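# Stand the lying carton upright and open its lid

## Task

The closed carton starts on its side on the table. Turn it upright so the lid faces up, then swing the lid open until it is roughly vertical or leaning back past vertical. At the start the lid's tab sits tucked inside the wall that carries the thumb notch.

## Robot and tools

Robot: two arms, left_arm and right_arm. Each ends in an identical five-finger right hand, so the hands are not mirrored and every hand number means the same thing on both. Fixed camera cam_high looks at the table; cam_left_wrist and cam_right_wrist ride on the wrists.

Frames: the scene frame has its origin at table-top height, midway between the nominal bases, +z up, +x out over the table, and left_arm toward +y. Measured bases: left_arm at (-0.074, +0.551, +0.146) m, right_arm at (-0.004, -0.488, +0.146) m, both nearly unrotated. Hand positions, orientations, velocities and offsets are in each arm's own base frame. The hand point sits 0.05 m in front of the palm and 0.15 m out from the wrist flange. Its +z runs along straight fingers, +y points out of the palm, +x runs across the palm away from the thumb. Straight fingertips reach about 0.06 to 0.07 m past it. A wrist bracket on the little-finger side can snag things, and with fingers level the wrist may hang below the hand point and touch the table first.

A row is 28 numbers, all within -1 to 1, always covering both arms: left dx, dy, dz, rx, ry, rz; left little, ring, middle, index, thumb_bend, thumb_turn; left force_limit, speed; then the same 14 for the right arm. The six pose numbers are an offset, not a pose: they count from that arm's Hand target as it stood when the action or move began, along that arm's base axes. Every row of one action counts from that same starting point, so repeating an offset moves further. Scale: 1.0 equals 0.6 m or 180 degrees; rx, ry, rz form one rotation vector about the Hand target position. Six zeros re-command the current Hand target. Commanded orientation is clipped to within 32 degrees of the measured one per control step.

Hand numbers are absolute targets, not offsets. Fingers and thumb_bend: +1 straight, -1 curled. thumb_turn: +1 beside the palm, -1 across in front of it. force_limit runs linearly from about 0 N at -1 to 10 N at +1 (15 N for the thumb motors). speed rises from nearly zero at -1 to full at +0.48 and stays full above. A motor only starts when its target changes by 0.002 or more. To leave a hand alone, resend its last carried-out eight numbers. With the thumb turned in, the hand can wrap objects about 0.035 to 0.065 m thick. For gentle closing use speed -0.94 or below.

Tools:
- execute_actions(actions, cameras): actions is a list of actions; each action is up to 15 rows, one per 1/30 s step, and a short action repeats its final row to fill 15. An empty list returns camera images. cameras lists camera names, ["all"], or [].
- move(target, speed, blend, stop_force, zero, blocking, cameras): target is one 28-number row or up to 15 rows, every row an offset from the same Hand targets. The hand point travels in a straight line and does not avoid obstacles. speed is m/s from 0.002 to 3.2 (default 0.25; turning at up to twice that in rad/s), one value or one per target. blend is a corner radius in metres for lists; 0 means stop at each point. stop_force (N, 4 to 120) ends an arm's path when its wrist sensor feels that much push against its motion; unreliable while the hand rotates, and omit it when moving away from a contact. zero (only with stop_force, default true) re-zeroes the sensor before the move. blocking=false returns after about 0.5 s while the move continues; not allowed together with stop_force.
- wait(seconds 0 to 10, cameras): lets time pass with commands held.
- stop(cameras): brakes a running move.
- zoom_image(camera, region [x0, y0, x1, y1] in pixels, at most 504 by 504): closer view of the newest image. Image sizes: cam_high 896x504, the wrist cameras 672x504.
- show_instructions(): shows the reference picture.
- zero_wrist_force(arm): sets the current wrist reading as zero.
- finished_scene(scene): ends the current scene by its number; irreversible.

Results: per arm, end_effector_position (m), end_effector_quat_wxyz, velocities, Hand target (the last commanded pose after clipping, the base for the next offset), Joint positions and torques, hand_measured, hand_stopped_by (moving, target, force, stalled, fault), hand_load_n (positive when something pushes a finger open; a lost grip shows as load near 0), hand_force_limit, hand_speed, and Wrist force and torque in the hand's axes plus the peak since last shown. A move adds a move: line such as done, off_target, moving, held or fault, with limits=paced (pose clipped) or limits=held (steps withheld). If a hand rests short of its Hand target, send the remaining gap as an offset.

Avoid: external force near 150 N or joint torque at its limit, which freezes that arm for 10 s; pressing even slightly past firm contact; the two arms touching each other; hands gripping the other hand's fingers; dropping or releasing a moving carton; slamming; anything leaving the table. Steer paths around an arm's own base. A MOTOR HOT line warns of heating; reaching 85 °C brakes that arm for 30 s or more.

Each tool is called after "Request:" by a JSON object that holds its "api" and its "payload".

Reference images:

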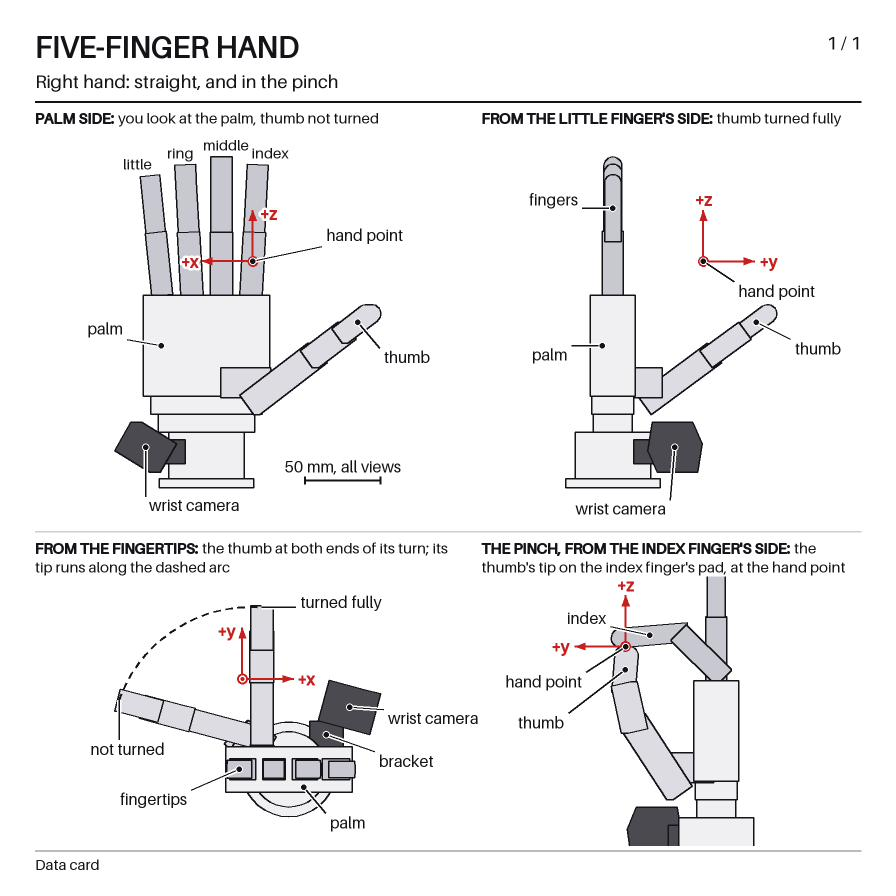

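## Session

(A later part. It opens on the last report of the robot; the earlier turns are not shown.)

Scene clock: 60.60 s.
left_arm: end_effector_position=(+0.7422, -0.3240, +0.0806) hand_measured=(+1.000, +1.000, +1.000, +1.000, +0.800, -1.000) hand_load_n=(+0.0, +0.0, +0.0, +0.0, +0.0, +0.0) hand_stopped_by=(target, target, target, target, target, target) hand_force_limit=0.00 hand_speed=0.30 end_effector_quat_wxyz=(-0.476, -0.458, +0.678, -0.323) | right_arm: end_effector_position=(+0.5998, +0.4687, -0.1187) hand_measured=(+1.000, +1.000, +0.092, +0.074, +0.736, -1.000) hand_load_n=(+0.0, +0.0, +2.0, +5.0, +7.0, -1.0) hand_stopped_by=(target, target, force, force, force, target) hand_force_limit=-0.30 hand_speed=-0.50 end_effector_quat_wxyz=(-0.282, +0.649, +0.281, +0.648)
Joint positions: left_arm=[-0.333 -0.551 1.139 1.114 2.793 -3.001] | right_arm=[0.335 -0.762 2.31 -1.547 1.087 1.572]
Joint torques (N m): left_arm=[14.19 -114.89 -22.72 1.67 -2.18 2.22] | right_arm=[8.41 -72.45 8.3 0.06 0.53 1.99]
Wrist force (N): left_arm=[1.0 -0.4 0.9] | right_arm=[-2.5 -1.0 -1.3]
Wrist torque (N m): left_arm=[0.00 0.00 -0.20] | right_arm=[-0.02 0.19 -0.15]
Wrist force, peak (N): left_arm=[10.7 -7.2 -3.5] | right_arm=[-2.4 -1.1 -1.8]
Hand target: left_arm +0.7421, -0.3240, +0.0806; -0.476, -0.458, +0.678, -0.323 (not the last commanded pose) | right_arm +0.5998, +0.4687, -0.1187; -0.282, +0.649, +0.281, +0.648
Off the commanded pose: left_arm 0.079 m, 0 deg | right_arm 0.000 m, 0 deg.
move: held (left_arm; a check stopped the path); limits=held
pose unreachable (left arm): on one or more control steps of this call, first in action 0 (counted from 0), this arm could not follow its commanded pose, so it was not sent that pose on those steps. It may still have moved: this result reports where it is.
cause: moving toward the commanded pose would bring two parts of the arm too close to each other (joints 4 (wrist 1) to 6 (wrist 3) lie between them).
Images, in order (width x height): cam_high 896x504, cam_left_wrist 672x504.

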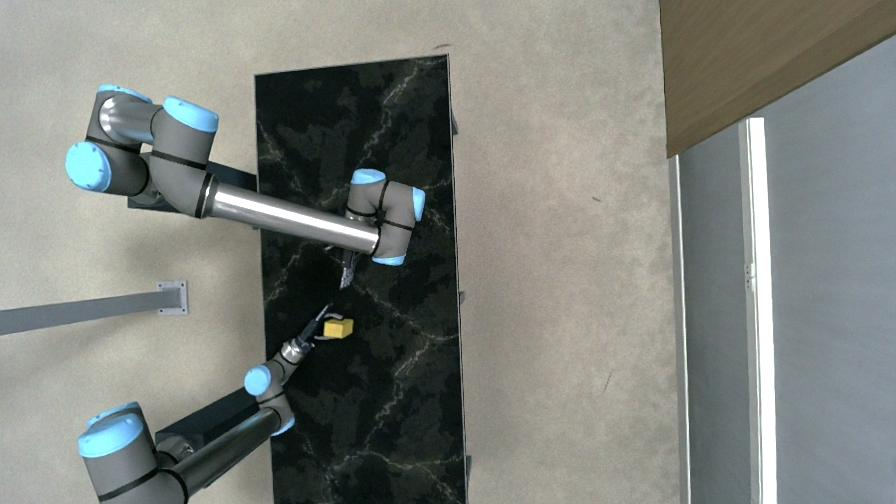

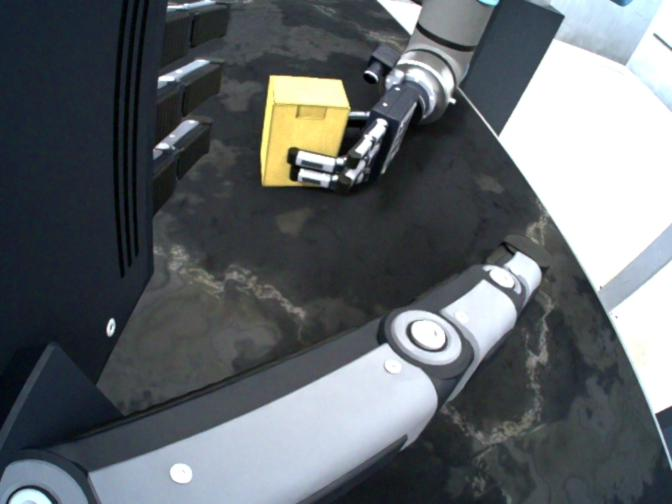

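Request:
{"api": "move", "payload": {"target": [-0.112,-0.137,-0.167,0,0,0,-1,-1,-1,1,0.8,-1,0,0.3,0,0,0,0,0,0,1,1,-0.1,-0.1,-0.3,-1,-0.3,-0.5], "speed": 0.2, "cameras": ["cam_left_wrist","cam_high","cam_right_wrist"]}}

Request:
{"api": "zoom_image", "payload": {"camera": "cam_high", "region": [300, 270, 380, 350]}}

Scene clock: 62.83 s.
left_arm: end_effector_position=(+0.6749, -0.4062, -0.0196) hand_measured=(-1.000, -1.000, -1.000, +1.000, +0.800, -1.000) hand_load_n=(+0.0, +0.0, +0.0, +0.0, +0.0, +0.5) hand_stopped_by=(target, target, target, target, target, target) hand_force_limit=0.00 hand_speed=0.30 end_effector_quat_wxyz=(-0.476, -0.458, +0.678, -0.323) | right_arm: end_effector_position=(+0.5998, +0.4687, -0.1187) hand_measured=(+1.000, +1.000, +0.092, +0.074, +0.736, -1.000) hand_load_n=(+0.0, +0.0, +2.0, +5.0, +7.5, -1.0) hand_stopped_by=(target, target, force, force, force, target) hand_force_limit=-0.30 hand_speed=-0.50 end_effector_quat_wxyz=(-0.282, +0.649, +0.281, +0.648)
Joint positions: left_arm=[-0.452 -0.558 1.29 0.642 2.789 -3.349] | right_arm=[0.335 -0.762 2.31 -1.547 1.087 1.572]
Joint torques (N m): left_arm=[-14.34 -112.33 -19.45 1.56 -2.08 -2.88] | right_arm=[10.08 -70.96 6.61 -0.25 0.59 2.35]
Wrist force (N): left_arm=[0.7 -0.3 0.8] | right_arm=[-2.2 -0.9 -1.7]
Wrist torque (N m): left_arm=[0.02 0.03 -0.05] | right_arm=[0.02 0.16 -0.14]
Wrist force, peak (N): left_arm=[0.4 -0.4 2.4] | right_arm=[-2.3 -1.4 -1.7]
Hand target: left_arm +0.6749, -0.4062, -0.0196; -0.476, -0.458, +0.678, -0.323 | right_arm +0.5998, +0.4687, -0.1187; -0.282, +0.649, +0.281, +0.648
Off the commanded pose: left_arm 0.000 m, 0 deg | right_arm 0.000 m, 0 deg.
move: done

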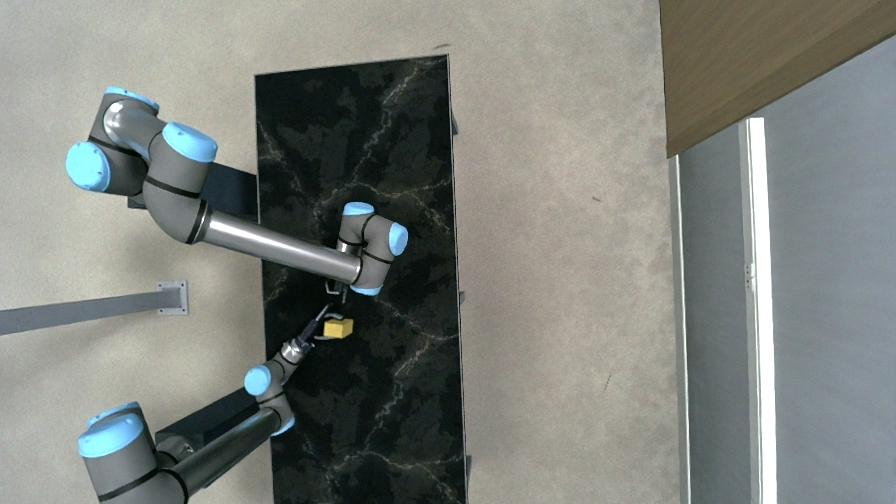

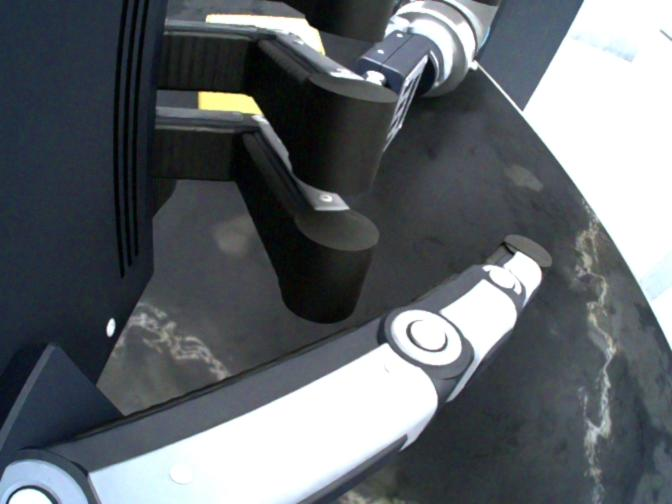

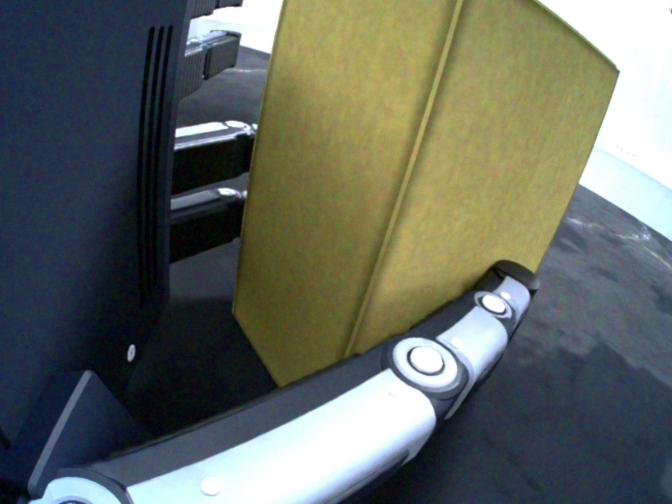

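Scaled by 6.300 from the camera's 896x504 image, which has a finer 1280x720 frame.

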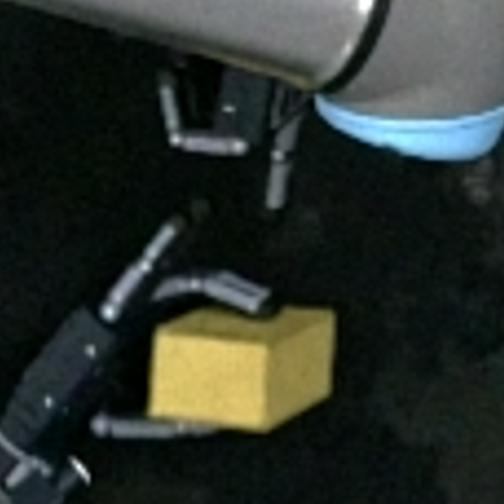

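Request:
{"api": "move", "payload": {"target": [-0.063,-0.083,0,0,0,0,-1,-1,-1,1,0.8,-1,0,0.3,0,0,0,0,0,0,1,1,-0.1,-0.1,-0.3,-1,-0.3,-0.5], "speed": 0.12, "stop_force": 5, "cameras": ["cam_high"]}}

Request:
{"api": "zoom_image", "payload": {"camera": "cam_high", "region": [300, 280, 370, 350]}}

Scene clock: 65.27 s.
left_arm: end_effector_position=(+0.6371, -0.4560, -0.0196) hand_measured=(-1.000, -1.000, -1.000, +1.000, +0.800, -1.000) hand_load_n=(+0.0, +0.0, +0.0, +0.0, +0.0, +0.0) hand_stopped_by=(target, target, target, target, target, target) hand_force_limit=0.00 hand_speed=0.30 end_effector_quat_wxyz=(-0.476, -0.458, +0.678, -0.323) | right_arm: end_effector_position=(+0.5998, +0.4687, -0.1187) hand_measured=(+1.000, +1.000, +0.092, +0.074, +0.736, -1.000) hand_load_n=(+0.0, +0.0, +2.0, +5.0, +7.5, -1.0) hand_stopped_by=(target, target, force, force, force, target) hand_force_limit=-0.30 hand_speed=-0.50 end_effector_quat_wxyz=(-0.282, +0.649, +0.281, +0.648)
Joint positions: left_arm=[-0.528 -0.62 1.375 0.429 2.767 -3.554] | right_arm=[0.335 -0.762 2.31 -1.547 1.087 1.572]
Joint torques (N m): left_arm=[-14.37 -108.34 -20.1 1.23 -2.32 -2.46] | right_arm=[8.61 -75.18 3.89 -0.5 0.37 2.19]
Wrist force (N): left_arm=[0.4 -0.9 0.5] | right_arm=[-2.0 -1.1 -1.6]
Wrist torque (N m): left_arm=[-0.05 0.10 -0.09] | right_arm=[-0.01 0.14 -0.13]
Wrist force, peak (N): left_arm=[1.0 -0.7 1.7] | right_arm=[-2.5 -1.0 -1.8]
Hand target: left_arm +0.6371, -0.4560, -0.0196; -0.476, -0.458, +0.678, -0.323 | right_arm +0.5998, +0.4687, -0.1187; -0.282, +0.649, +0.281, +0.648
Off the commanded pose: left_arm 0.000 m, 0 deg | right_arm 0.000 m, 0 deg.
move: done
Images, in order (width x height): cam_high 896x504.

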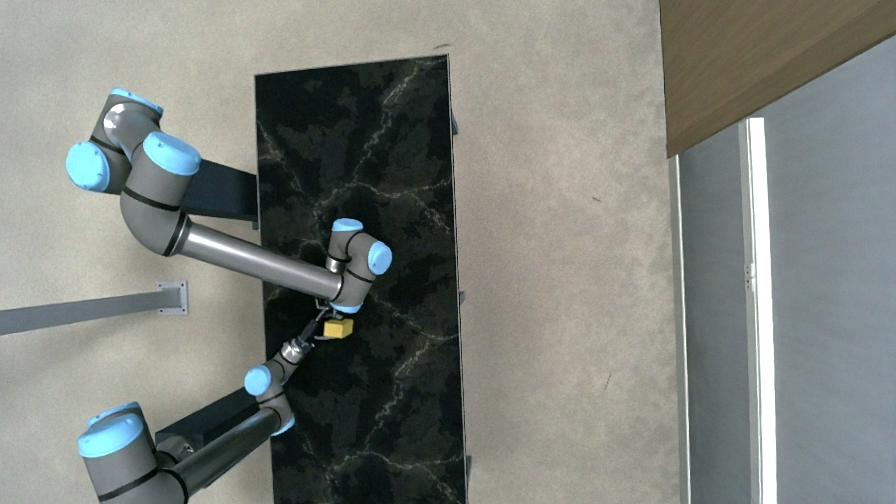

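Scaled by 7.200 from the camera's 896x504 image, which has a finer 1280x720 frame.

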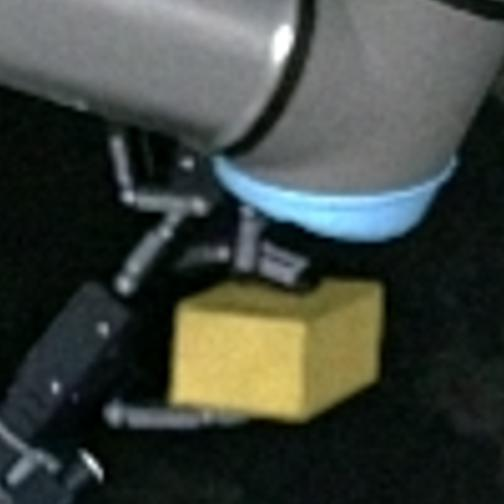

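Request:
{"api": "move", "payload": {"target": [-0.01,-0.075,0,0,0,0,-1,-1,-1,1,0.8,-1,0,0.3,0,0,0,0,0,0,1,1,-0.1,-0.1,-0.3,-1,-0.3,-0.5], "speed": 0.02, "stop_force": 4, "cameras": ["cam_high","cam_left_wrist","cam_right_wrist"]}}

Request:
{"api": "zoom_image", "payload": {"camera": "cam_high", "region": [300, 280, 370, 350]}}

Scene clock: 68.10 s.
left_arm: end_effector_position=(+0.6348, -0.4729, -0.0196) hand_measured=(-1.000, -1.000, -1.000, +1.000, +0.800, -1.000) hand_load_n=(+0.0, +0.0, +0.0, -1.5, +0.0, +0.0) hand_stopped_by=(target, target, target, target, target, target) hand_force_limit=0.00 hand_speed=0.30 end_effector_quat_wxyz=(-0.476, -0.458, +0.678, -0.323) | right_arm: end_effector_position=(+0.5998, +0.4687, -0.1187) hand_measured=(+1.000, +1.000, +0.092, +0.074, +0.736, -1.000) hand_load_n=(+0.0, +0.0, +0.0, +5.5, +9.5, +2.0) hand_stopped_by=(target, target, force, force, force, target) hand_force_limit=-0.30 hand_speed=-0.50 end_effector_quat_wxyz=(-0.282, +0.649, +0.281, +0.648)
Joint positions: left_arm=[-0.547 -0.624 1.372 0.391 2.759 -3.602] | right_arm=[0.335 -0.762 2.31 -1.547 1.087 1.572]
Joint torques (N m): left_arm=[11.69 -75.76 -21.26 4.87 5.41 2.56] | right_arm=[8.49 -70.19 1 -0.23 0.78 2.22]
Wrist force (N): left_arm=[-0.4 0.1 -1.6] | right_arm=[-1.8 0.7 -3.6]
Wrist torque (N m): left_arm=[0.04 0.04 -0.30] | right_arm=[0.00 0.31 -0.02]
Wrist force, peak (N): left_arm=[0.0 0.9 -3.9] | right_arm=[-0.4 2.1 -6.1]
Hand target: left_arm +0.6348, -0.4729, -0.0196; -0.476, -0.458, +0.678, -0.323 (not the last commanded pose) | right_arm +0.5998, +0.4687, -0.1187; -0.282, +0.649, +0.281, +0.648
Off the commanded pose: left_arm 0.028 m, 0 deg | right_arm 0.000 m, 0 deg.
move: contact (left_arm)

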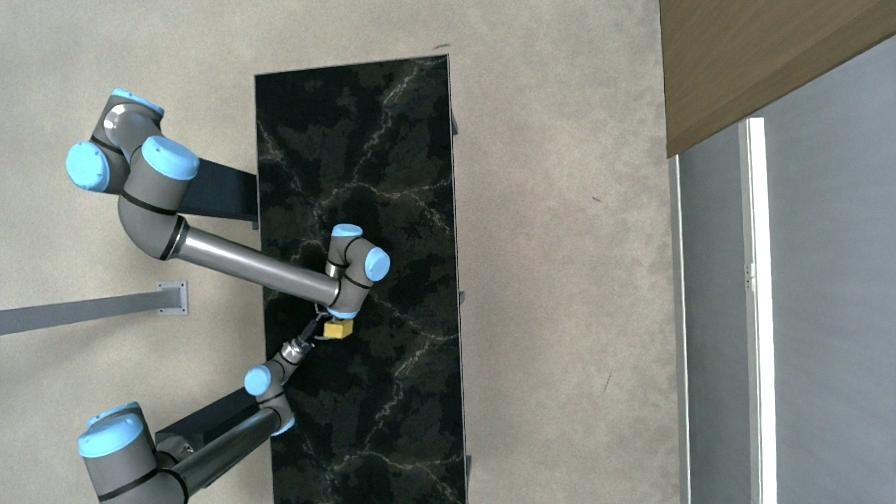

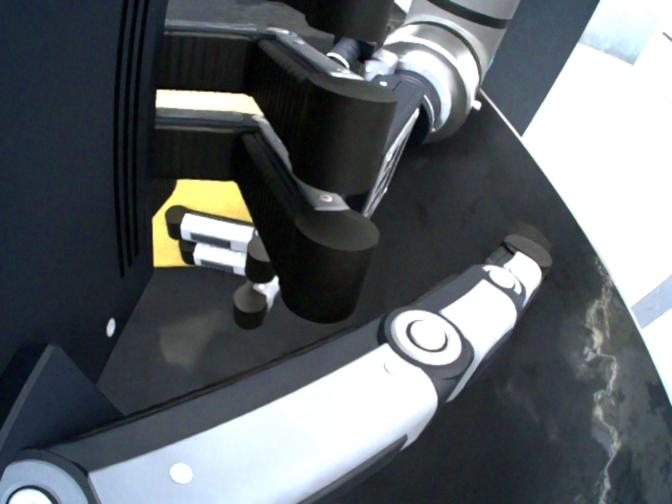

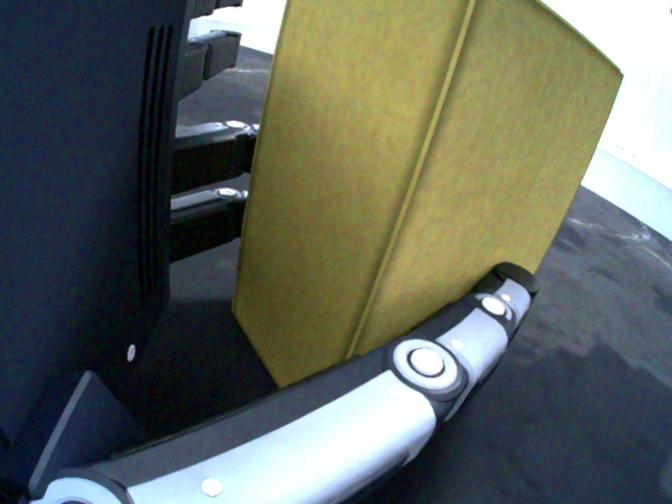

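Scaled by 7.200 from the camera's 896x504 image, which has a finer 1280x720 frame.

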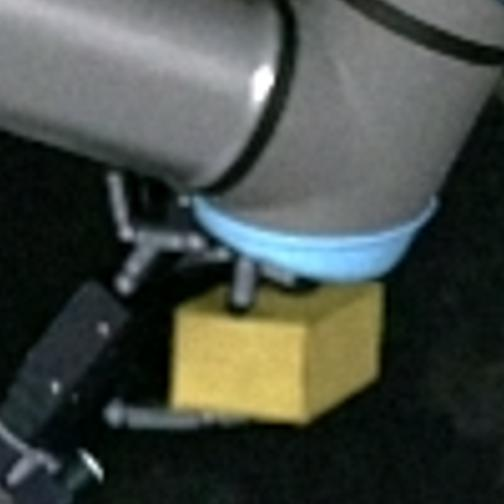

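Request:
{"api": "move", "payload": {"target": [[-0.001,-0.008,0,0,0,0,-1,-1,-1,1,0.8,-1,0,0.3,0,0,0,0,0,0,1,1,-0.1,-0.1,-0.3,-1,-0.3,-0.5],[-0.001,-0.010,0.035,0,0,0,-1,-1,-1,1,0.8,-1,0,0.3,0,0,0,0,0,0,1,1,-0.1,-0.1,-0.3,-1,-0.3,-0.5]], "speed": 0.03, "cameras": ["cam_high","cam_right_wrist"]}}

Request:
{"api": "zoom_image", "payload": {"camera": "cam_high", "region": [300, 280, 370, 350]}}

Scene clock: 70.33 s.
left_arm: end_effector_position=(+0.6342, -0.4789, +0.0012) hand_measured=(-1.000, -1.000, -1.000, +1.000, +0.800, -1.000) hand_load_n=(+0.0, +0.0, +0.0, +0.0, +0.0, +0.5) hand_stopped_by=(target, target, target, target, target, target) hand_force_limit=0.00 hand_speed=0.30 end_effector_quat_wxyz=(-0.476, -0.458, +0.678, -0.323) | right_arm: end_effector_position=(+0.5998, +0.4687, -0.1187) hand_measured=(+1.000, +1.000, +0.092, +0.074, +0.738, -1.000) hand_load_n=(+0.0, +0.0, +0.0, +9.0, +9.5, -2.5) hand_stopped_by=(target, target, force, force, force, target) hand_force_limit=-0.30 hand_speed=-0.50 end_effector_quat_wxyz=(-0.282, +0.649, +0.281, +0.648)
Joint positions: left_arm=[-0.554 -0.648 1.371 0.401 2.756 -3.618] | right_arm=[0.335 -0.762 2.31 -1.547 1.087 1.572]
Joint torques (N m): left_arm=[-14.96 -108.62 -22.91 5.01 -2.54 -2.56] | right_arm=[10.18 -62.33 -1.5 -0.73 -2.05 1.92]
Wrist force (N): left_arm=[0.6 -0.5 0.5] | right_arm=[-2.1 -0.9 -1.7]
Wrist torque (N m): left_arm=[0.00 0.04 -0.05] | right_arm=[-0.02 0.16 -0.13]
Wrist force, peak (N): left_arm=[5.9 2.8 -12.5] | right_arm=[-0.8 6.1 -12.6]
Hand target: left_arm +0.6342, -0.4789, +0.0014; -0.476, -0.458, +0.678, -0.323 | right_arm +0.5998, +0.4687, -0.1187; -0.282, +0.649, +0.281, +0.648
Off the commanded pose: left_arm 0.000 m, 0 deg | right_arm 0.000 m, 0 deg.
move: done
Images, in order (width x height): cam_high 896x504, cam_right_wrist 672x504.

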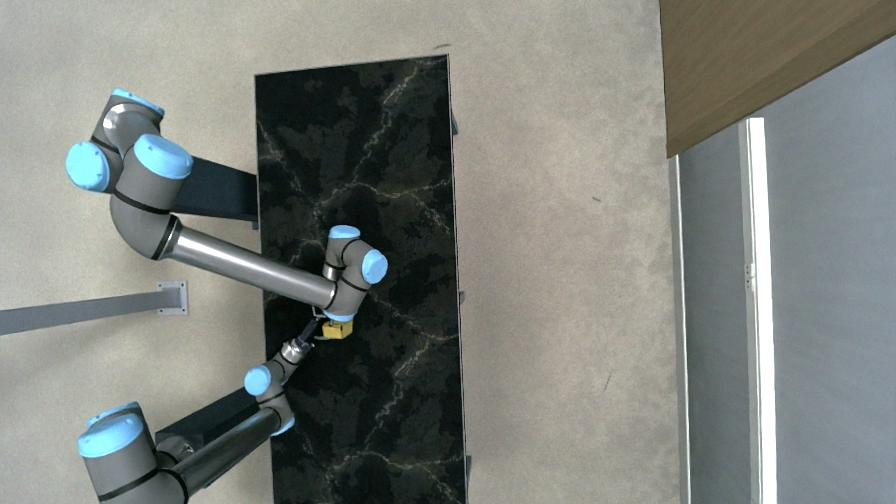

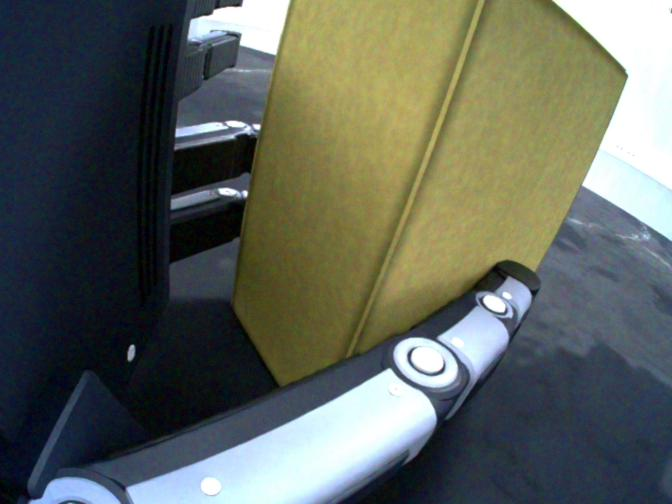

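Scaled by 7.200 from the camera's 896x504 image, which has a finer 1280x720 frame.

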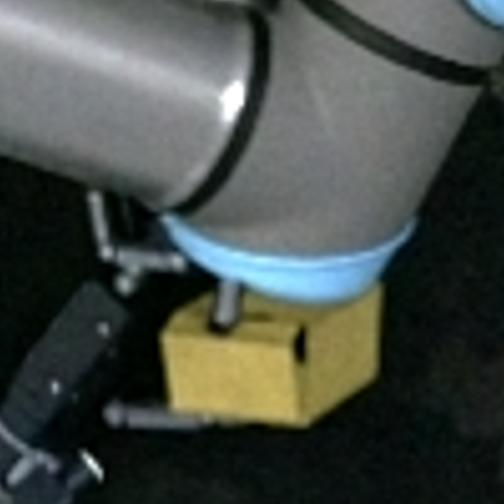

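Request:
{"api": "move", "payload": {"target": [[-0.003,-0.020,0.035,0,0,0,-1,-1,-1,1,0.8,-1,0,0.3,0,0,0,0,0,0,1,1,-0.1,-0.1,-0.3,-1,-0.3,-0.5],[-0.006,-0.05,0.06,0,0,0,-1,-1,-1,1,0.8,-1,0,0.3,0,0,0,0,0,0,1,1,-0.1,-0.1,-0.3,-1,-0.3,-0.5]], "speed": 0.04, "cameras": ["cam_high","cam_left_wrist"]}}

Request:
{"api": "zoom_image", "payload": {"camera": "cam_high", "region": [300, 280, 370, 350]}}

Scene clock: 72.97 s.
left_arm: end_effector_position=(+0.6307, -0.5088, +0.0373) hand_measured=(-1.000, -1.000, -1.000, +1.000, +0.800, -1.000) hand_load_n=(+0.0, +0.0, +0.0, +0.0, +0.0, +0.0) hand_stopped_by=(target, target, target, target, target, target) hand_force_limit=0.00 hand_speed=0.30 end_effector_quat_wxyz=(-0.476, -0.458, +0.678, -0.323) | right_arm: end_effector_position=(+0.5998, +0.4687, -0.1187) hand_measured=(+1.000, +1.000, +0.092, +0.074, +0.738, -1.000) hand_load_n=(+0.0, -0.5, +0.0, +9.0, +9.0, -3.0) hand_stopped_by=(target, target, force, force, force, target) hand_force_limit=-0.30 hand_speed=-0.50 end_effector_quat_wxyz=(-0.282, +0.649, +0.281, +0.648)
Joint positions: left_arm=[-0.587 -0.691 1.36 0.383 2.741 -3.695] | right_arm=[0.335 -0.762 2.31 -1.547 1.087 1.572]
Joint torques (N m): left_arm=[-16.49 -108.7 -40.4 0.66 -2.2 -2.3] | right_arm=[11.88 -61.33 -5.24 -0.43 0.04 2.07]
Wrist force (N): left_arm=[0.8 -0.7 0.9] | right_arm=[-2.3 -1.2 -1.5]
Wrist torque (N m): left_arm=[-0.04 0.03 -0.06] | right_arm=[-0.04 0.17 -0.15]
Wrist force, peak (N): left_arm=[1.2 -0.8 0.6] | right_arm=[-2.9 -0.8 -1.9]
Hand target: left_arm +0.6306, -0.5089, +0.0374; -0.476, -0.458, +0.678, -0.323 | right_arm +0.5998, +0.4687, -0.1187; -0.282, +0.649, +0.281, +0.648
Off the commanded pose: left_arm 0.000 m, 0 deg | right_arm 0.000 m, 0 deg.
move: done
Images, in order (width x height): cam_high 896x504, cam_left_wrist 672x504.

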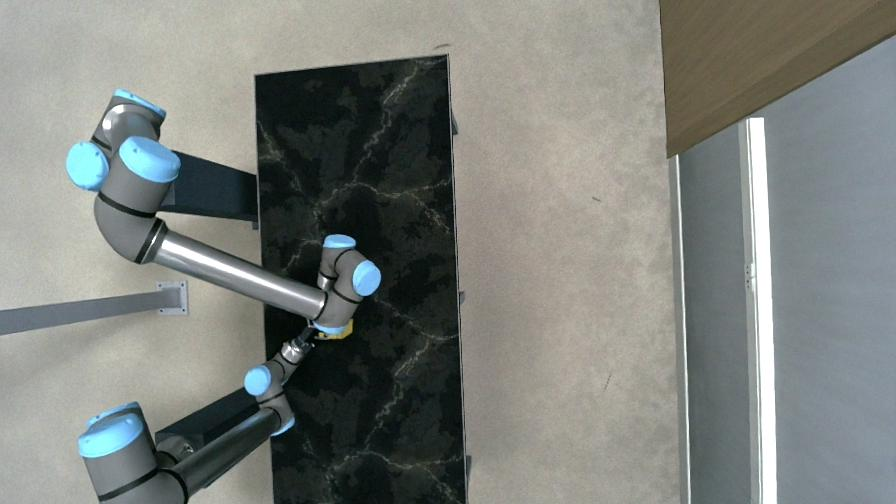

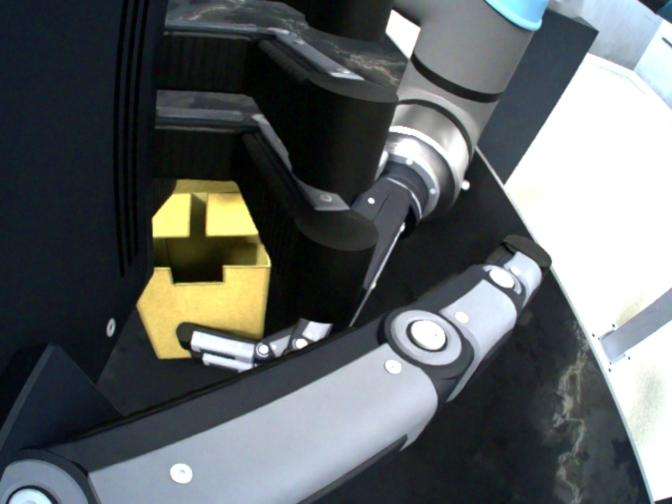

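Scaled by 7.200 from the camera's 896x504 image, which has a finer 1280x720 frame.

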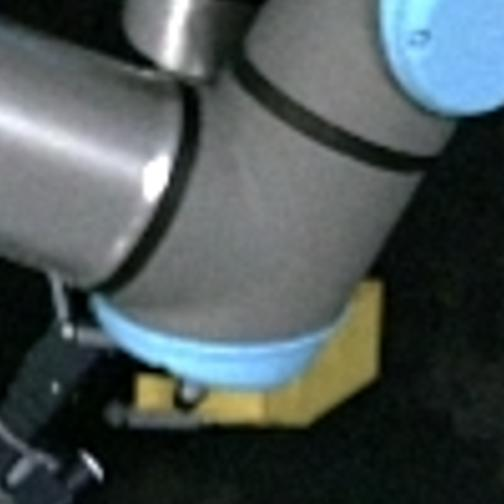

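Request:
{"api": "move", "payload": {"target": [-0.012,-0.085,0.015,0,0,0,-1,-1,-1,1,0.8,-1,0,0.3,0,0,0,0,0,0,1,1,-0.1,-0.1,-0.3,-1,-0.3,-0.5], "speed": 0.05, "stop_force": 6}}

Request:
{"api": "move", "payload": {"target": [0.02,0.15,0.1,0,0,0,-1,-1,-1,1,0.8,-1,0,0.3,0,0,0,0,0,0,1,1,-0.1,-0.1,-0.3,-1,-0.3,-0.5], "speed": 0.15, "cameras": ["cam_high","cam_left_wrist"]}}

Request:
{"api": "zoom_image", "payload": {"camera": "cam_high", "region": [300, 280, 370, 350]}}

Scene clock: 75.53 s.
left_arm: end_effector_position=(+0.6234, -0.5599, +0.0464) hand_measured=(-1.000, -1.000, -1.000, +1.000, +0.800, -1.000) hand_load_n=(+0.0, +0.0, +0.0, +0.0, +0.0, +0.0) hand_stopped_by=(target, target, target, target, target, target) hand_force_limit=0.00 hand_speed=0.30 end_effector_quat_wxyz=(-0.476, -0.458, +0.678, -0.323) | right_arm: end_effector_position=(+0.5998, +0.4687, -0.1187) hand_measured=(+1.000, +1.000, +0.092, +0.074, +0.738, -1.000) hand_load_n=(+0.0, +0.0, +0.0, +9.0, +9.5, -3.0) hand_stopped_by=(target, target, force, force, force, target) hand_force_limit=-0.30 hand_speed=-0.50 end_effector_quat_wxyz=(-0.282, +0.649, +0.281, +0.648)
Joint positions: left_arm=[-0.643 -0.702 1.339 0.309 2.711 -3.811] | right_arm=[0.335 -0.762 2.31 -1.547 1.087 1.572]
Joint torques (N m): left_arm=[-14.21 -108.64 -41.74 0.49 -2.61 -2.59] | right_arm=[9.23 -53.98 -7.23 -0.83 0.67 2.12]
Wrist force (N): left_arm=[0.5 -0.7 0.7] | right_arm=[-2.3 -1.0 -1.5]
Wrist torque (N m): left_arm=[-0.04 0.10 -0.08] | right_arm=[-0.02 0.17 -0.15]
Wrist force, peak (N): left_arm=[0.8 -1.1 1.5] | right_arm=[-2.7 -1.1 -1.5]
Hand target: left_arm +0.6234, -0.5599, +0.0464; -0.476, -0.458, +0.678, -0.323 | right_arm +0.5998, +0.4687, -0.1187; -0.282, +0.649, +0.281, +0.648
Off the commanded pose: left_arm 0.000 m, 0 deg | right_arm 0.000 m, 0 deg.
move: done

Scene clock: 76.97 s.
left_arm: end_effector_position=(+0.6354, -0.4699, +0.1065) hand_measured=(-1.000, -1.000, -1.000, +1.000, +0.800, -1.000) hand_load_n=(+0.0, +0.0, +0.0, +0.0, +0.0, +0.5) hand_stopped_by=(target, target, target, target, target, target) hand_force_limit=0.00 hand_speed=0.30 end_effector_quat_wxyz=(-0.476, -0.458, +0.678, -0.323) | right_arm: end_effector_position=(+0.5998, +0.4687, -0.1187) hand_measured=(+1.000, +1.000, +0.092, +0.074, +0.738, -1.000) hand_load_n=(+0.0, +0.0, +0.0, +9.0, +9.5, -3.0) hand_stopped_by=(target, target, force, force, force, target) hand_force_limit=-0.30 hand_speed=-0.50 end_effector_quat_wxyz=(-0.282, +0.649, +0.281, +0.648)
Joint positions: left_arm=[-0.544 -0.755 1.36 0.541 2.761 -3.593] | right_arm=[0.335 -0.762 2.31 -1.547 1.087 1.572]
Joint torques (N m): left_arm=[14.07 -72.64 -42.04 5.39 5.24 2.25] | right_arm=[10.29 -50.87 -8.44 -0.42 1.02 1.87]
Wrist force (N): left_arm=[1.0 -0.5 0.7] | right_arm=[-2.2 -1.0 -1.3]
Wrist torque (N m): left_arm=[0.00 0.01 -0.20] | right_arm=[-0.02 0.16 -0.14]
Wrist force, peak (N): left_arm=[0.8 -1.0 2.8] | right_arm=[-2.5 -1.1 -1.7]
Hand target: left_arm +0.6354, -0.4699, +0.1064; -0.476, -0.458, +0.678, -0.323 | right_arm +0.5998, +0.4687, -0.1187; -0.282, +0.649, +0.281, +0.648
Off the commanded pose: left_arm 0.000 m, 0 deg | right_arm 0.000 m, 0 deg.
move: done
Images, in order (width x height): cam_high 896x504, cam_left_wrist 672x504.

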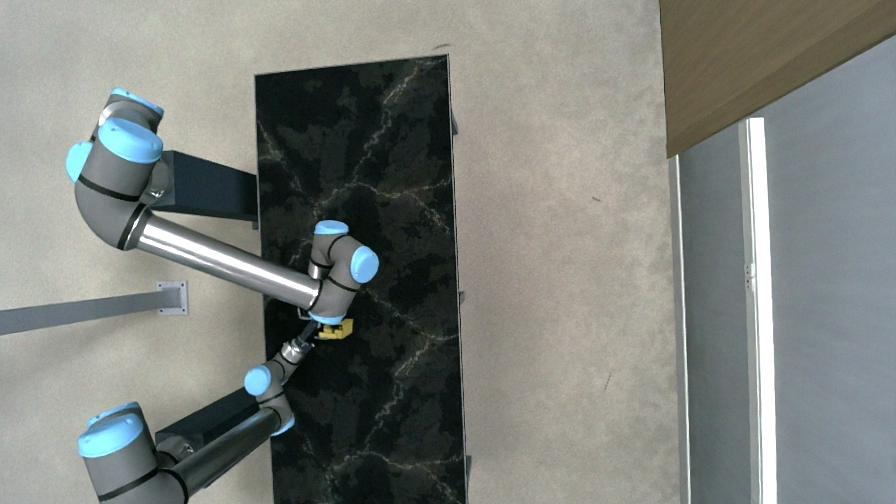

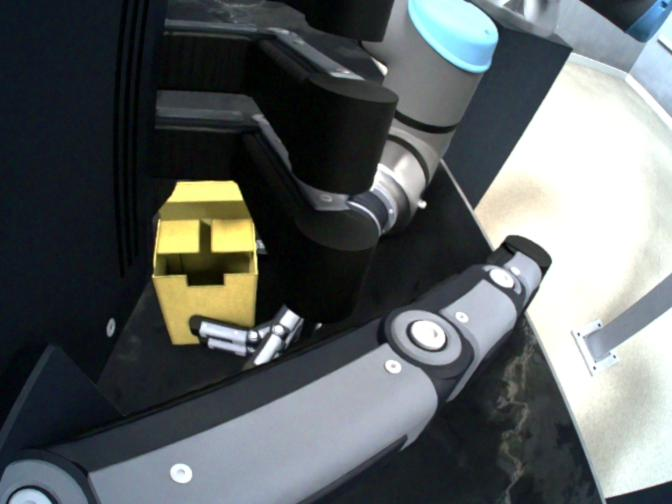

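Scaled by 7.200 from the camera's 896x504 image, which has a finer 1280x720 frame.

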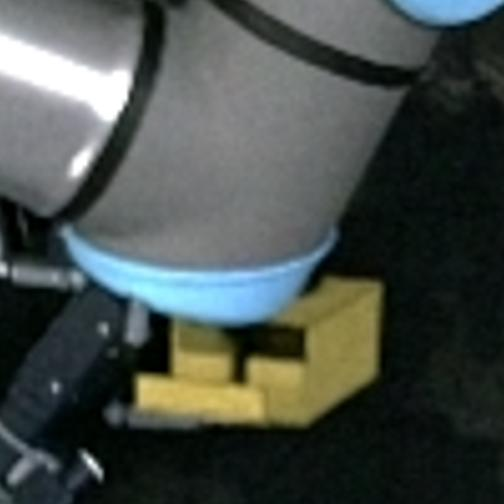

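Request:
{"api": "move", "payload": {"target": [[-0.025,-0.02,-0.12,0,0,0,-1,-1,-1,1,0.8,-1,0,0.3,0,0,0,0,0,0,1,1,-0.1,-0.1,-0.3,-1,-0.3,-0.5],[-0.04,-0.23,-0.13,0,0,0,-1,-1,-1,1,0.8,-1,0,0.3,0,0,0,0,0,0,1,1,-0.1,-0.1,-0.3,-1,-0.3,-0.5]], "speed": 0.07, "stop_force": 6, "cameras": ["cam_left_wrist"]}}

Request:
{"api": "move", "payload": {"target": [0.03,0.17,0,0,0,0,-1,-1,-1,1,0.8,-1,0,0.3,0,0,0,0,0,0,1,1,-0.1,-0.1,-0.3,-1,-0.3,-0.5], "speed": 0.12}}

Request:
{"api": "move", "payload": {"target": [0.04,0.3,0.15,0,0,0,-1,-1,-1,1,0.8,-1,0,0.3,0,0,0,0,0,0,1,1,-0.1,-0.1,-0.3,-1,-0.3,-0.5], "speed": 0.25, "cameras": ["cam_high","cam_left_wrist"]}}

Request:
{"api": "zoom_image", "payload": {"camera": "cam_high", "region": [300, 280, 370, 350]}}

Request:
{"api": "zoom_image", "payload": {"camera": "cam_left_wrist", "region": [130, 50, 430, 350]}}

Scene clock: 82.37 s.
left_arm: end_effector_position=(+0.6114, -0.6079, +0.0284) hand_measured=(-1.000, -1.000, -1.000, +1.000, +0.800, -1.000) hand_load_n=(+0.0, +0.0, +0.0, +0.0, +0.0, +0.0) hand_stopped_by=(target, target, target, target, target, target) hand_force_limit=0.00 hand_speed=0.30 end_effector_quat_wxyz=(-0.476, -0.458, +0.678, -0.323) | right_arm: end_effector_position=(+0.5998, +0.4687, -0.1187) hand_measured=(+1.000, +1.000, +0.092, +0.074, +0.738, -1.000) hand_load_n=(+0.0, +0.0, +0.0, +9.5, +9.5, -3.0) hand_stopped_by=(target, target, force, force, force, target) hand_force_limit=-0.30 hand_speed=-0.50 end_effector_quat_wxyz=(-0.282, +0.649, +0.281, +0.648)
Joint positions: left_arm=[-0.697 -0.686 1.328 0.216 2.677 -3.909] | right_arm=[0.335 -0.762 2.31 -1.547 1.087 1.572]
Joint torques (N m): left_arm=[-13.6 -75.84 -41.93 0.25 -2.7 -2.55] | right_arm=[10.62 -46.16 -14.12 -0.75 0.9 2.08]
Wrist force (N): left_arm=[0.7 -0.8 0.9] | right_arm=[-2.3 -1.1 -1.5]
Wrist torque (N m): left_arm=[-0.05 0.06 -0.06] | right_arm=[-0.02 0.17 -0.15]
Wrist force, peak (N): left_arm=[1.4 -1.1 0.6] | right_arm=[-2.8 -1.0 -1.6]
Hand target: left_arm +0.6114, -0.6079, +0.0284; -0.476, -0.458, +0.678, -0.323 | right_arm +0.5998, +0.4687, -0.1187; -0.282, +0.649, +0.281, +0.648
Off the commanded pose: left_arm 0.000 m, 0 deg | right_arm 0.000 m, 0 deg.
move: done
Images, in order (width x height): cam_left_wrist 672x504.

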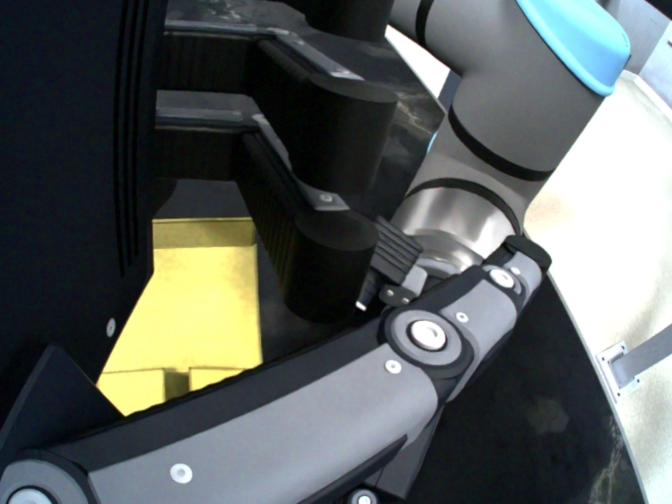

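Scene clock: 83.90 s.
left_arm: end_effector_position=(+0.6294, -0.5059, +0.0284) hand_measured=(-1.000, -1.000, -1.000, +1.000, +0.800, -1.000) hand_load_n=(+0.0, +0.0, +0.0, +0.0, +0.0, +0.0) hand_stopped_by=(target, target, target, target, target, target) hand_force_limit=0.00 hand_speed=0.30 end_effector_quat_wxyz=(-0.476, -0.458, +0.678, -0.323) | right_arm: end_effector_position=(+0.5998, +0.4687, -0.1187) hand_measured=(+1.000, +1.000, +0.092, +0.074, +0.738, -1.000) hand_load_n=(+0.0, +0.0, +0.5, +9.0, +9.0, -3.0) hand_stopped_by=(target, target, force, force, force, target) hand_force_limit=-0.30 hand_speed=-0.50 end_effector_quat_wxyz=(-0.282, +0.649, +0.281, +0.648)
Joint positions: left_arm=[-0.585 -0.684 1.367 0.374 2.742 -3.69] | right_arm=[0.335 -0.762 2.31 -1.547 1.087 1.572]
Joint torques (N m): left_arm=[14.54 -75.33 -39.79 5.09 5.06 2.09] | right_arm=[9.57 -45.99 -14.2 -0.61 0.16 1.83]
Wrist force (N): left_arm=[0.7 -0.7 0.9] | right_arm=[-2.5 -1.5 -1.4]
Wrist torque (N m): left_arm=[-0.03 0.04 -0.24] | right_arm=[-0.08 0.20 -0.17]
Wrist force, peak (N): left_arm=[1.5 -1.0 2.2] | right_arm=[-3.6 -1.2 -0.7]
Hand target: left_arm +0.6294, -0.5059, +0.0284; -0.476, -0.458, +0.678, -0.323 | right_arm +0.5998, +0.4687, -0.1187; -0.282, +0.649, +0.281, +0.648
Off the commanded pose: left_arm 0.000 m, 0 deg | right_arm 0.000 m, 0 deg.
move: done

Scene clock: 85.63 s.
left_arm: end_effector_position=(+0.6534, -0.3259, +0.1184) hand_measured=(-1.000, -1.000, -1.000, +1.000, +0.800, -1.000) hand_load_n=(+0.0, +0.0, +0.0, +0.0, +0.0, +0.0) hand_stopped_by=(target, target, target, target, target, target) hand_force_limit=0.00 hand_speed=0.30 end_effector_quat_wxyz=(-0.476, -0.458, +0.678, -0.323) | right_arm: end_effector_position=(+0.5998, +0.4687, -0.1187) hand_measured=(+1.000, +1.000, +0.092, +0.074, +0.738, -1.000) hand_load_n=(+0.0, +0.0, +0.0, +9.0, +9.0, -3.0) hand_stopped_by=(target, target, force, force, force, target) hand_force_limit=-0.30 hand_speed=-0.50 end_effector_quat_wxyz=(-0.282, +0.649, +0.281, +0.648)
Joint positions: left_arm=[-0.372 -0.725 1.388 0.932 2.796 -3.115] | right_arm=[0.335 -0.762 2.31 -1.547 1.087 1.572]
Joint torques (N m): left_arm=[15.25 -71.87 -39.27 5.78 -2.03 2.46] | right_arm=[9.59 -47.11 -13.6 -0.59 0.48 1.58]
Wrist force (N): left_arm=[0.8 -0.6 0.8] | right_arm=[-2.1 -1.1 -1.4]
Wrist torque (N m): left_arm=[-0.02 0.04 -0.23] | right_arm=[-0.03 0.14 -0.14]
Wrist force, peak (N): left_arm=[0.5 -1.4 1.9] | right_arm=[-2.5 -1.1 -1.7]
Hand target: left_arm +0.6534, -0.3259, +0.1184; -0.476, -0.458, +0.678, -0.323 | right_arm +0.5998, +0.4687, -0.1187; -0.282, +0.649, +0.281, +0.648
Off the commanded pose: left_arm 0.000 m, 0 deg | right_arm 0.000 m, 0 deg.
move: done
Images, in order (width x height): cam_high 896x504, cam_left_wrist 672x504.

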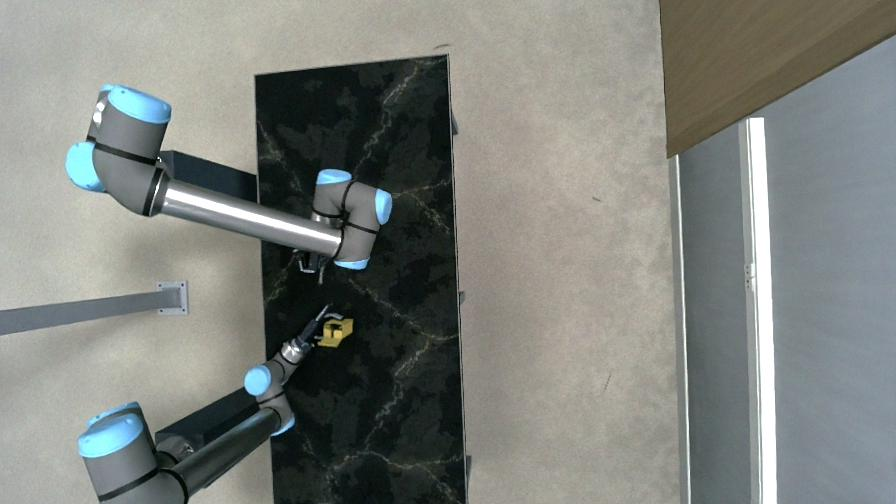

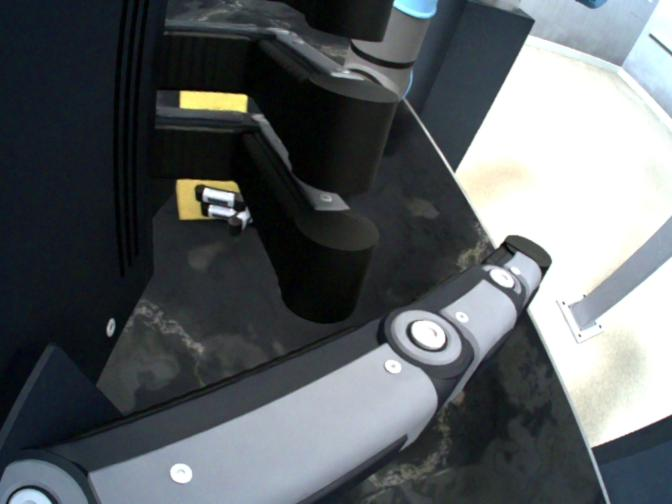

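Scaled by 7.200 from the camera's 896x504 image, which has a finer 1280x720 frame.

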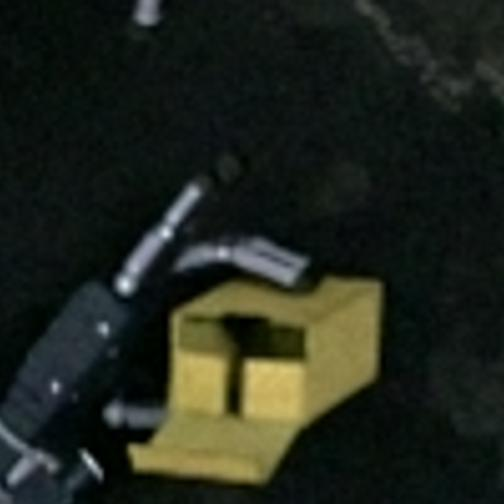

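Scaled by 1.680 from the camera's 672x504 image, which has a finer 960x720 frame.

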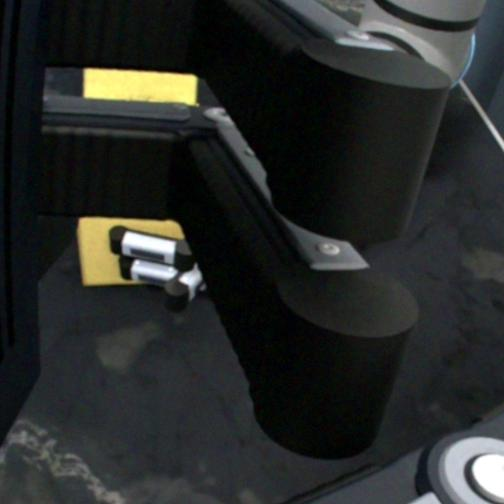

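Request:
{"api": "move", "payload": {"target": [0,0,0,0,0,0,-1,-1,-1,1,0.8,-1,0,0.3,0,0,0,0,0,0,1,1,0.6,0.6,1,-1,-0.3,-0.85]}}

Request:
{"api": "move", "payload": {"target": [0,0,0,0,0,0,-1,-1,-1,1,0.8,-1,0,0.3,-0.16,-0.22,0,0,0,0,1,1,0.6,0.6,1,-1,-0.3,-0.85], "speed": 0.12, "cameras": ["cam_high","cam_right_wrist"]}}

Request:
{"api": "zoom_image", "payload": {"camera": "cam_high", "region": [300, 280, 370, 350]}}

Scene clock: 88.00 s.
left_arm: end_effector_position=(+0.6534, -0.3259, +0.1184) hand_measured=(-1.000, -1.000, -1.000, +1.000, +0.800, -1.000) hand_load_n=(+0.0, +0.0, +0.0, +0.0, +0.0, +0.0) hand_stopped_by=(target, target, target, target, target, target) hand_force_limit=0.00 hand_speed=0.30 end_effector_quat_wxyz=(-0.476, -0.458, +0.678, -0.323) | right_arm: end_effector_position=(+0.5998, +0.4687, -0.1187) hand_measured=(+1.000, +1.000, +0.600, +0.600, +1.000, -1.000) hand_load_n=(+0.0, +0.0, +0.0, +0.0, +0.0, +0.0) hand_stopped_by=(target, target, target, target, target, target) hand_force_limit=-0.30 hand_speed=-0.85 end_effector_quat_wxyz=(-0.282, +0.649, +0.281, +0.648)
Joint positions: left_arm=[-0.372 -0.725 1.388 0.932 2.796 -3.115] | right_arm=[0.335 -0.762 2.31 -1.547 1.087 1.572]
Joint torques (N m): left_arm=[14.33 -72.7 -39.55 6.06 -1.69 2.5] | right_arm=[12.26 -46.7 -11.9 -0.95 0.79 1.88]
Wrist force (N): left_arm=[1.2 -0.7 0.9] | right_arm=[-2.1 -0.9 -1.6]
Wrist torque (N m): left_arm=[-0.04 -0.02 -0.20] | right_arm=[0.01 0.18 -0.16]
Wrist force, peak (N): left_arm=[1.1 -0.7 1.1] | right_arm=[-2.4 -1.1 -1.6]
Hand target: left_arm +0.6534, -0.3259, +0.1184; -0.476, -0.458, +0.678, -0.323 | right_arm +0.5998, +0.4687, -0.1187; -0.282, +0.649, +0.281, +0.648
Off the commanded pose: left_arm 0.000 m, 0 deg | right_arm 0.000 m, 0 deg.
move: done

Scene clock: 90.07 s.
left_arm: end_effector_position=(+0.6534, -0.3259, +0.1184) hand_measured=(-1.000, -1.000, -1.000, +1.000, +0.800, -1.000) hand_load_n=(+0.0, +0.0, +0.0, +0.0, +0.0, +0.5) hand_stopped_by=(target, target, target, target, target, target) hand_force_limit=0.00 hand_speed=0.30 end_effector_quat_wxyz=(-0.476, -0.458, +0.678, -0.323) | right_arm: end_effector_position=(+0.5039, +0.3367, -0.1187) hand_measured=(+1.000, +1.000, +0.600, +0.600, +1.000, -1.000) hand_load_n=(+0.0, +0.5, +0.0, +0.0, +0.0, +0.0) hand_stopped_by=(target, target, target, target, target, target) hand_force_limit=-0.30 hand_speed=-0.85 end_effector_quat_wxyz=(-0.282, +0.649, +0.281, +0.648)
Joint positions: left_arm=[-0.372 -0.725 1.388 0.932 2.796 -3.115] | right_arm=[0.03 -0.693 2.599 -1.906 0.782 1.571]
Joint torques (N m): left_arm=[13.79 -71.94 -39.87 5.9 -0.51 2.52] | right_arm=[-16.87 -31.71 25.06 -4.64 -2.65 2.19]
Wrist force (N): left_arm=[1.1 -0.9 0.7] | right_arm=[-2.5 -0.7 -1.4]
Wrist torque (N m): left_arm=[-0.07 -0.01 -0.22] | right_arm=[-0.06 0.23 -0.09]
Wrist force, peak (N): left_arm=[1.2 -0.7 1.0] | right_arm=[-2.5 -1.0 -2.0]
Hand target: left_arm +0.6534, -0.3259, +0.1184; -0.476, -0.458, +0.678, -0.323 | right_arm +0.5038, +0.3367, -0.1187; -0.282, +0.649, +0.281, +0.648
Off the commanded pose: left_arm 0.000 m, 0 deg | right_arm 0.000 m, 0 deg.
move: done
Images, in order (width x height): cam_high 896x504, cam_right_wrist 672x504.

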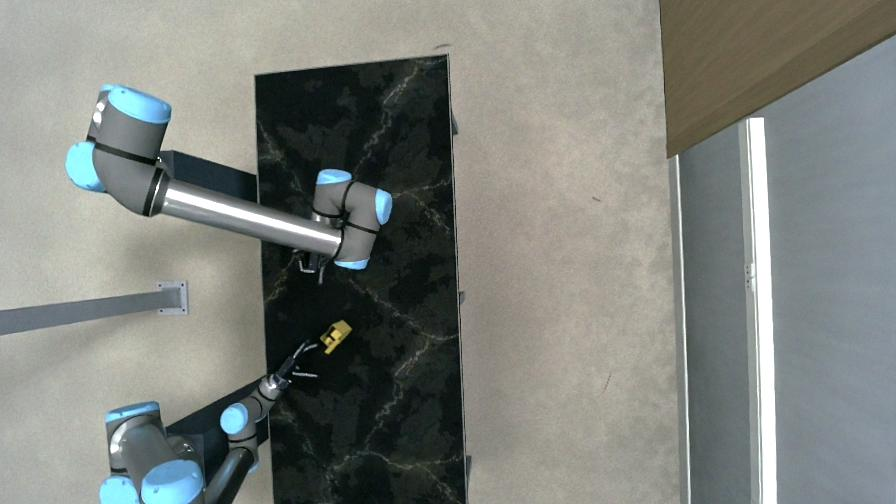

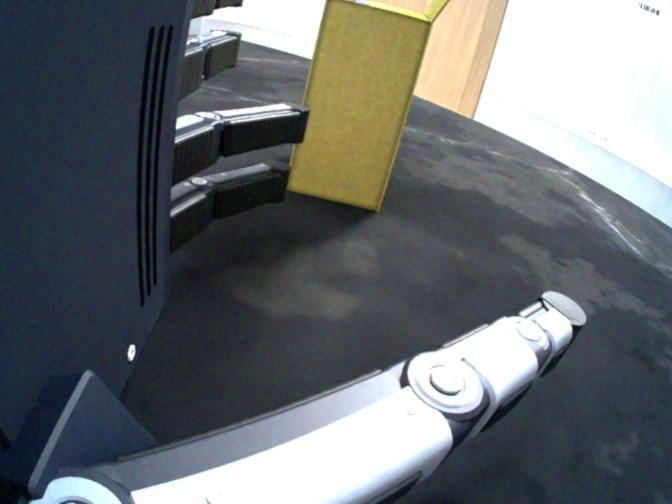

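Scaled by 7.200 from the camera's 896x504 image, which has a finer 1280x720 frame.

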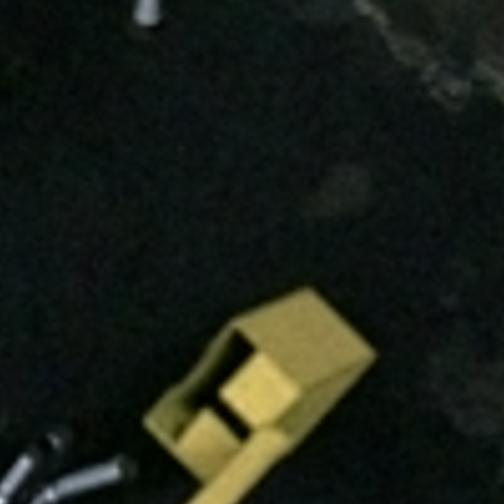

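Request:
{"api": "finished_scene", "payload": {"scene": 1}}

The scene is finished: the task was done.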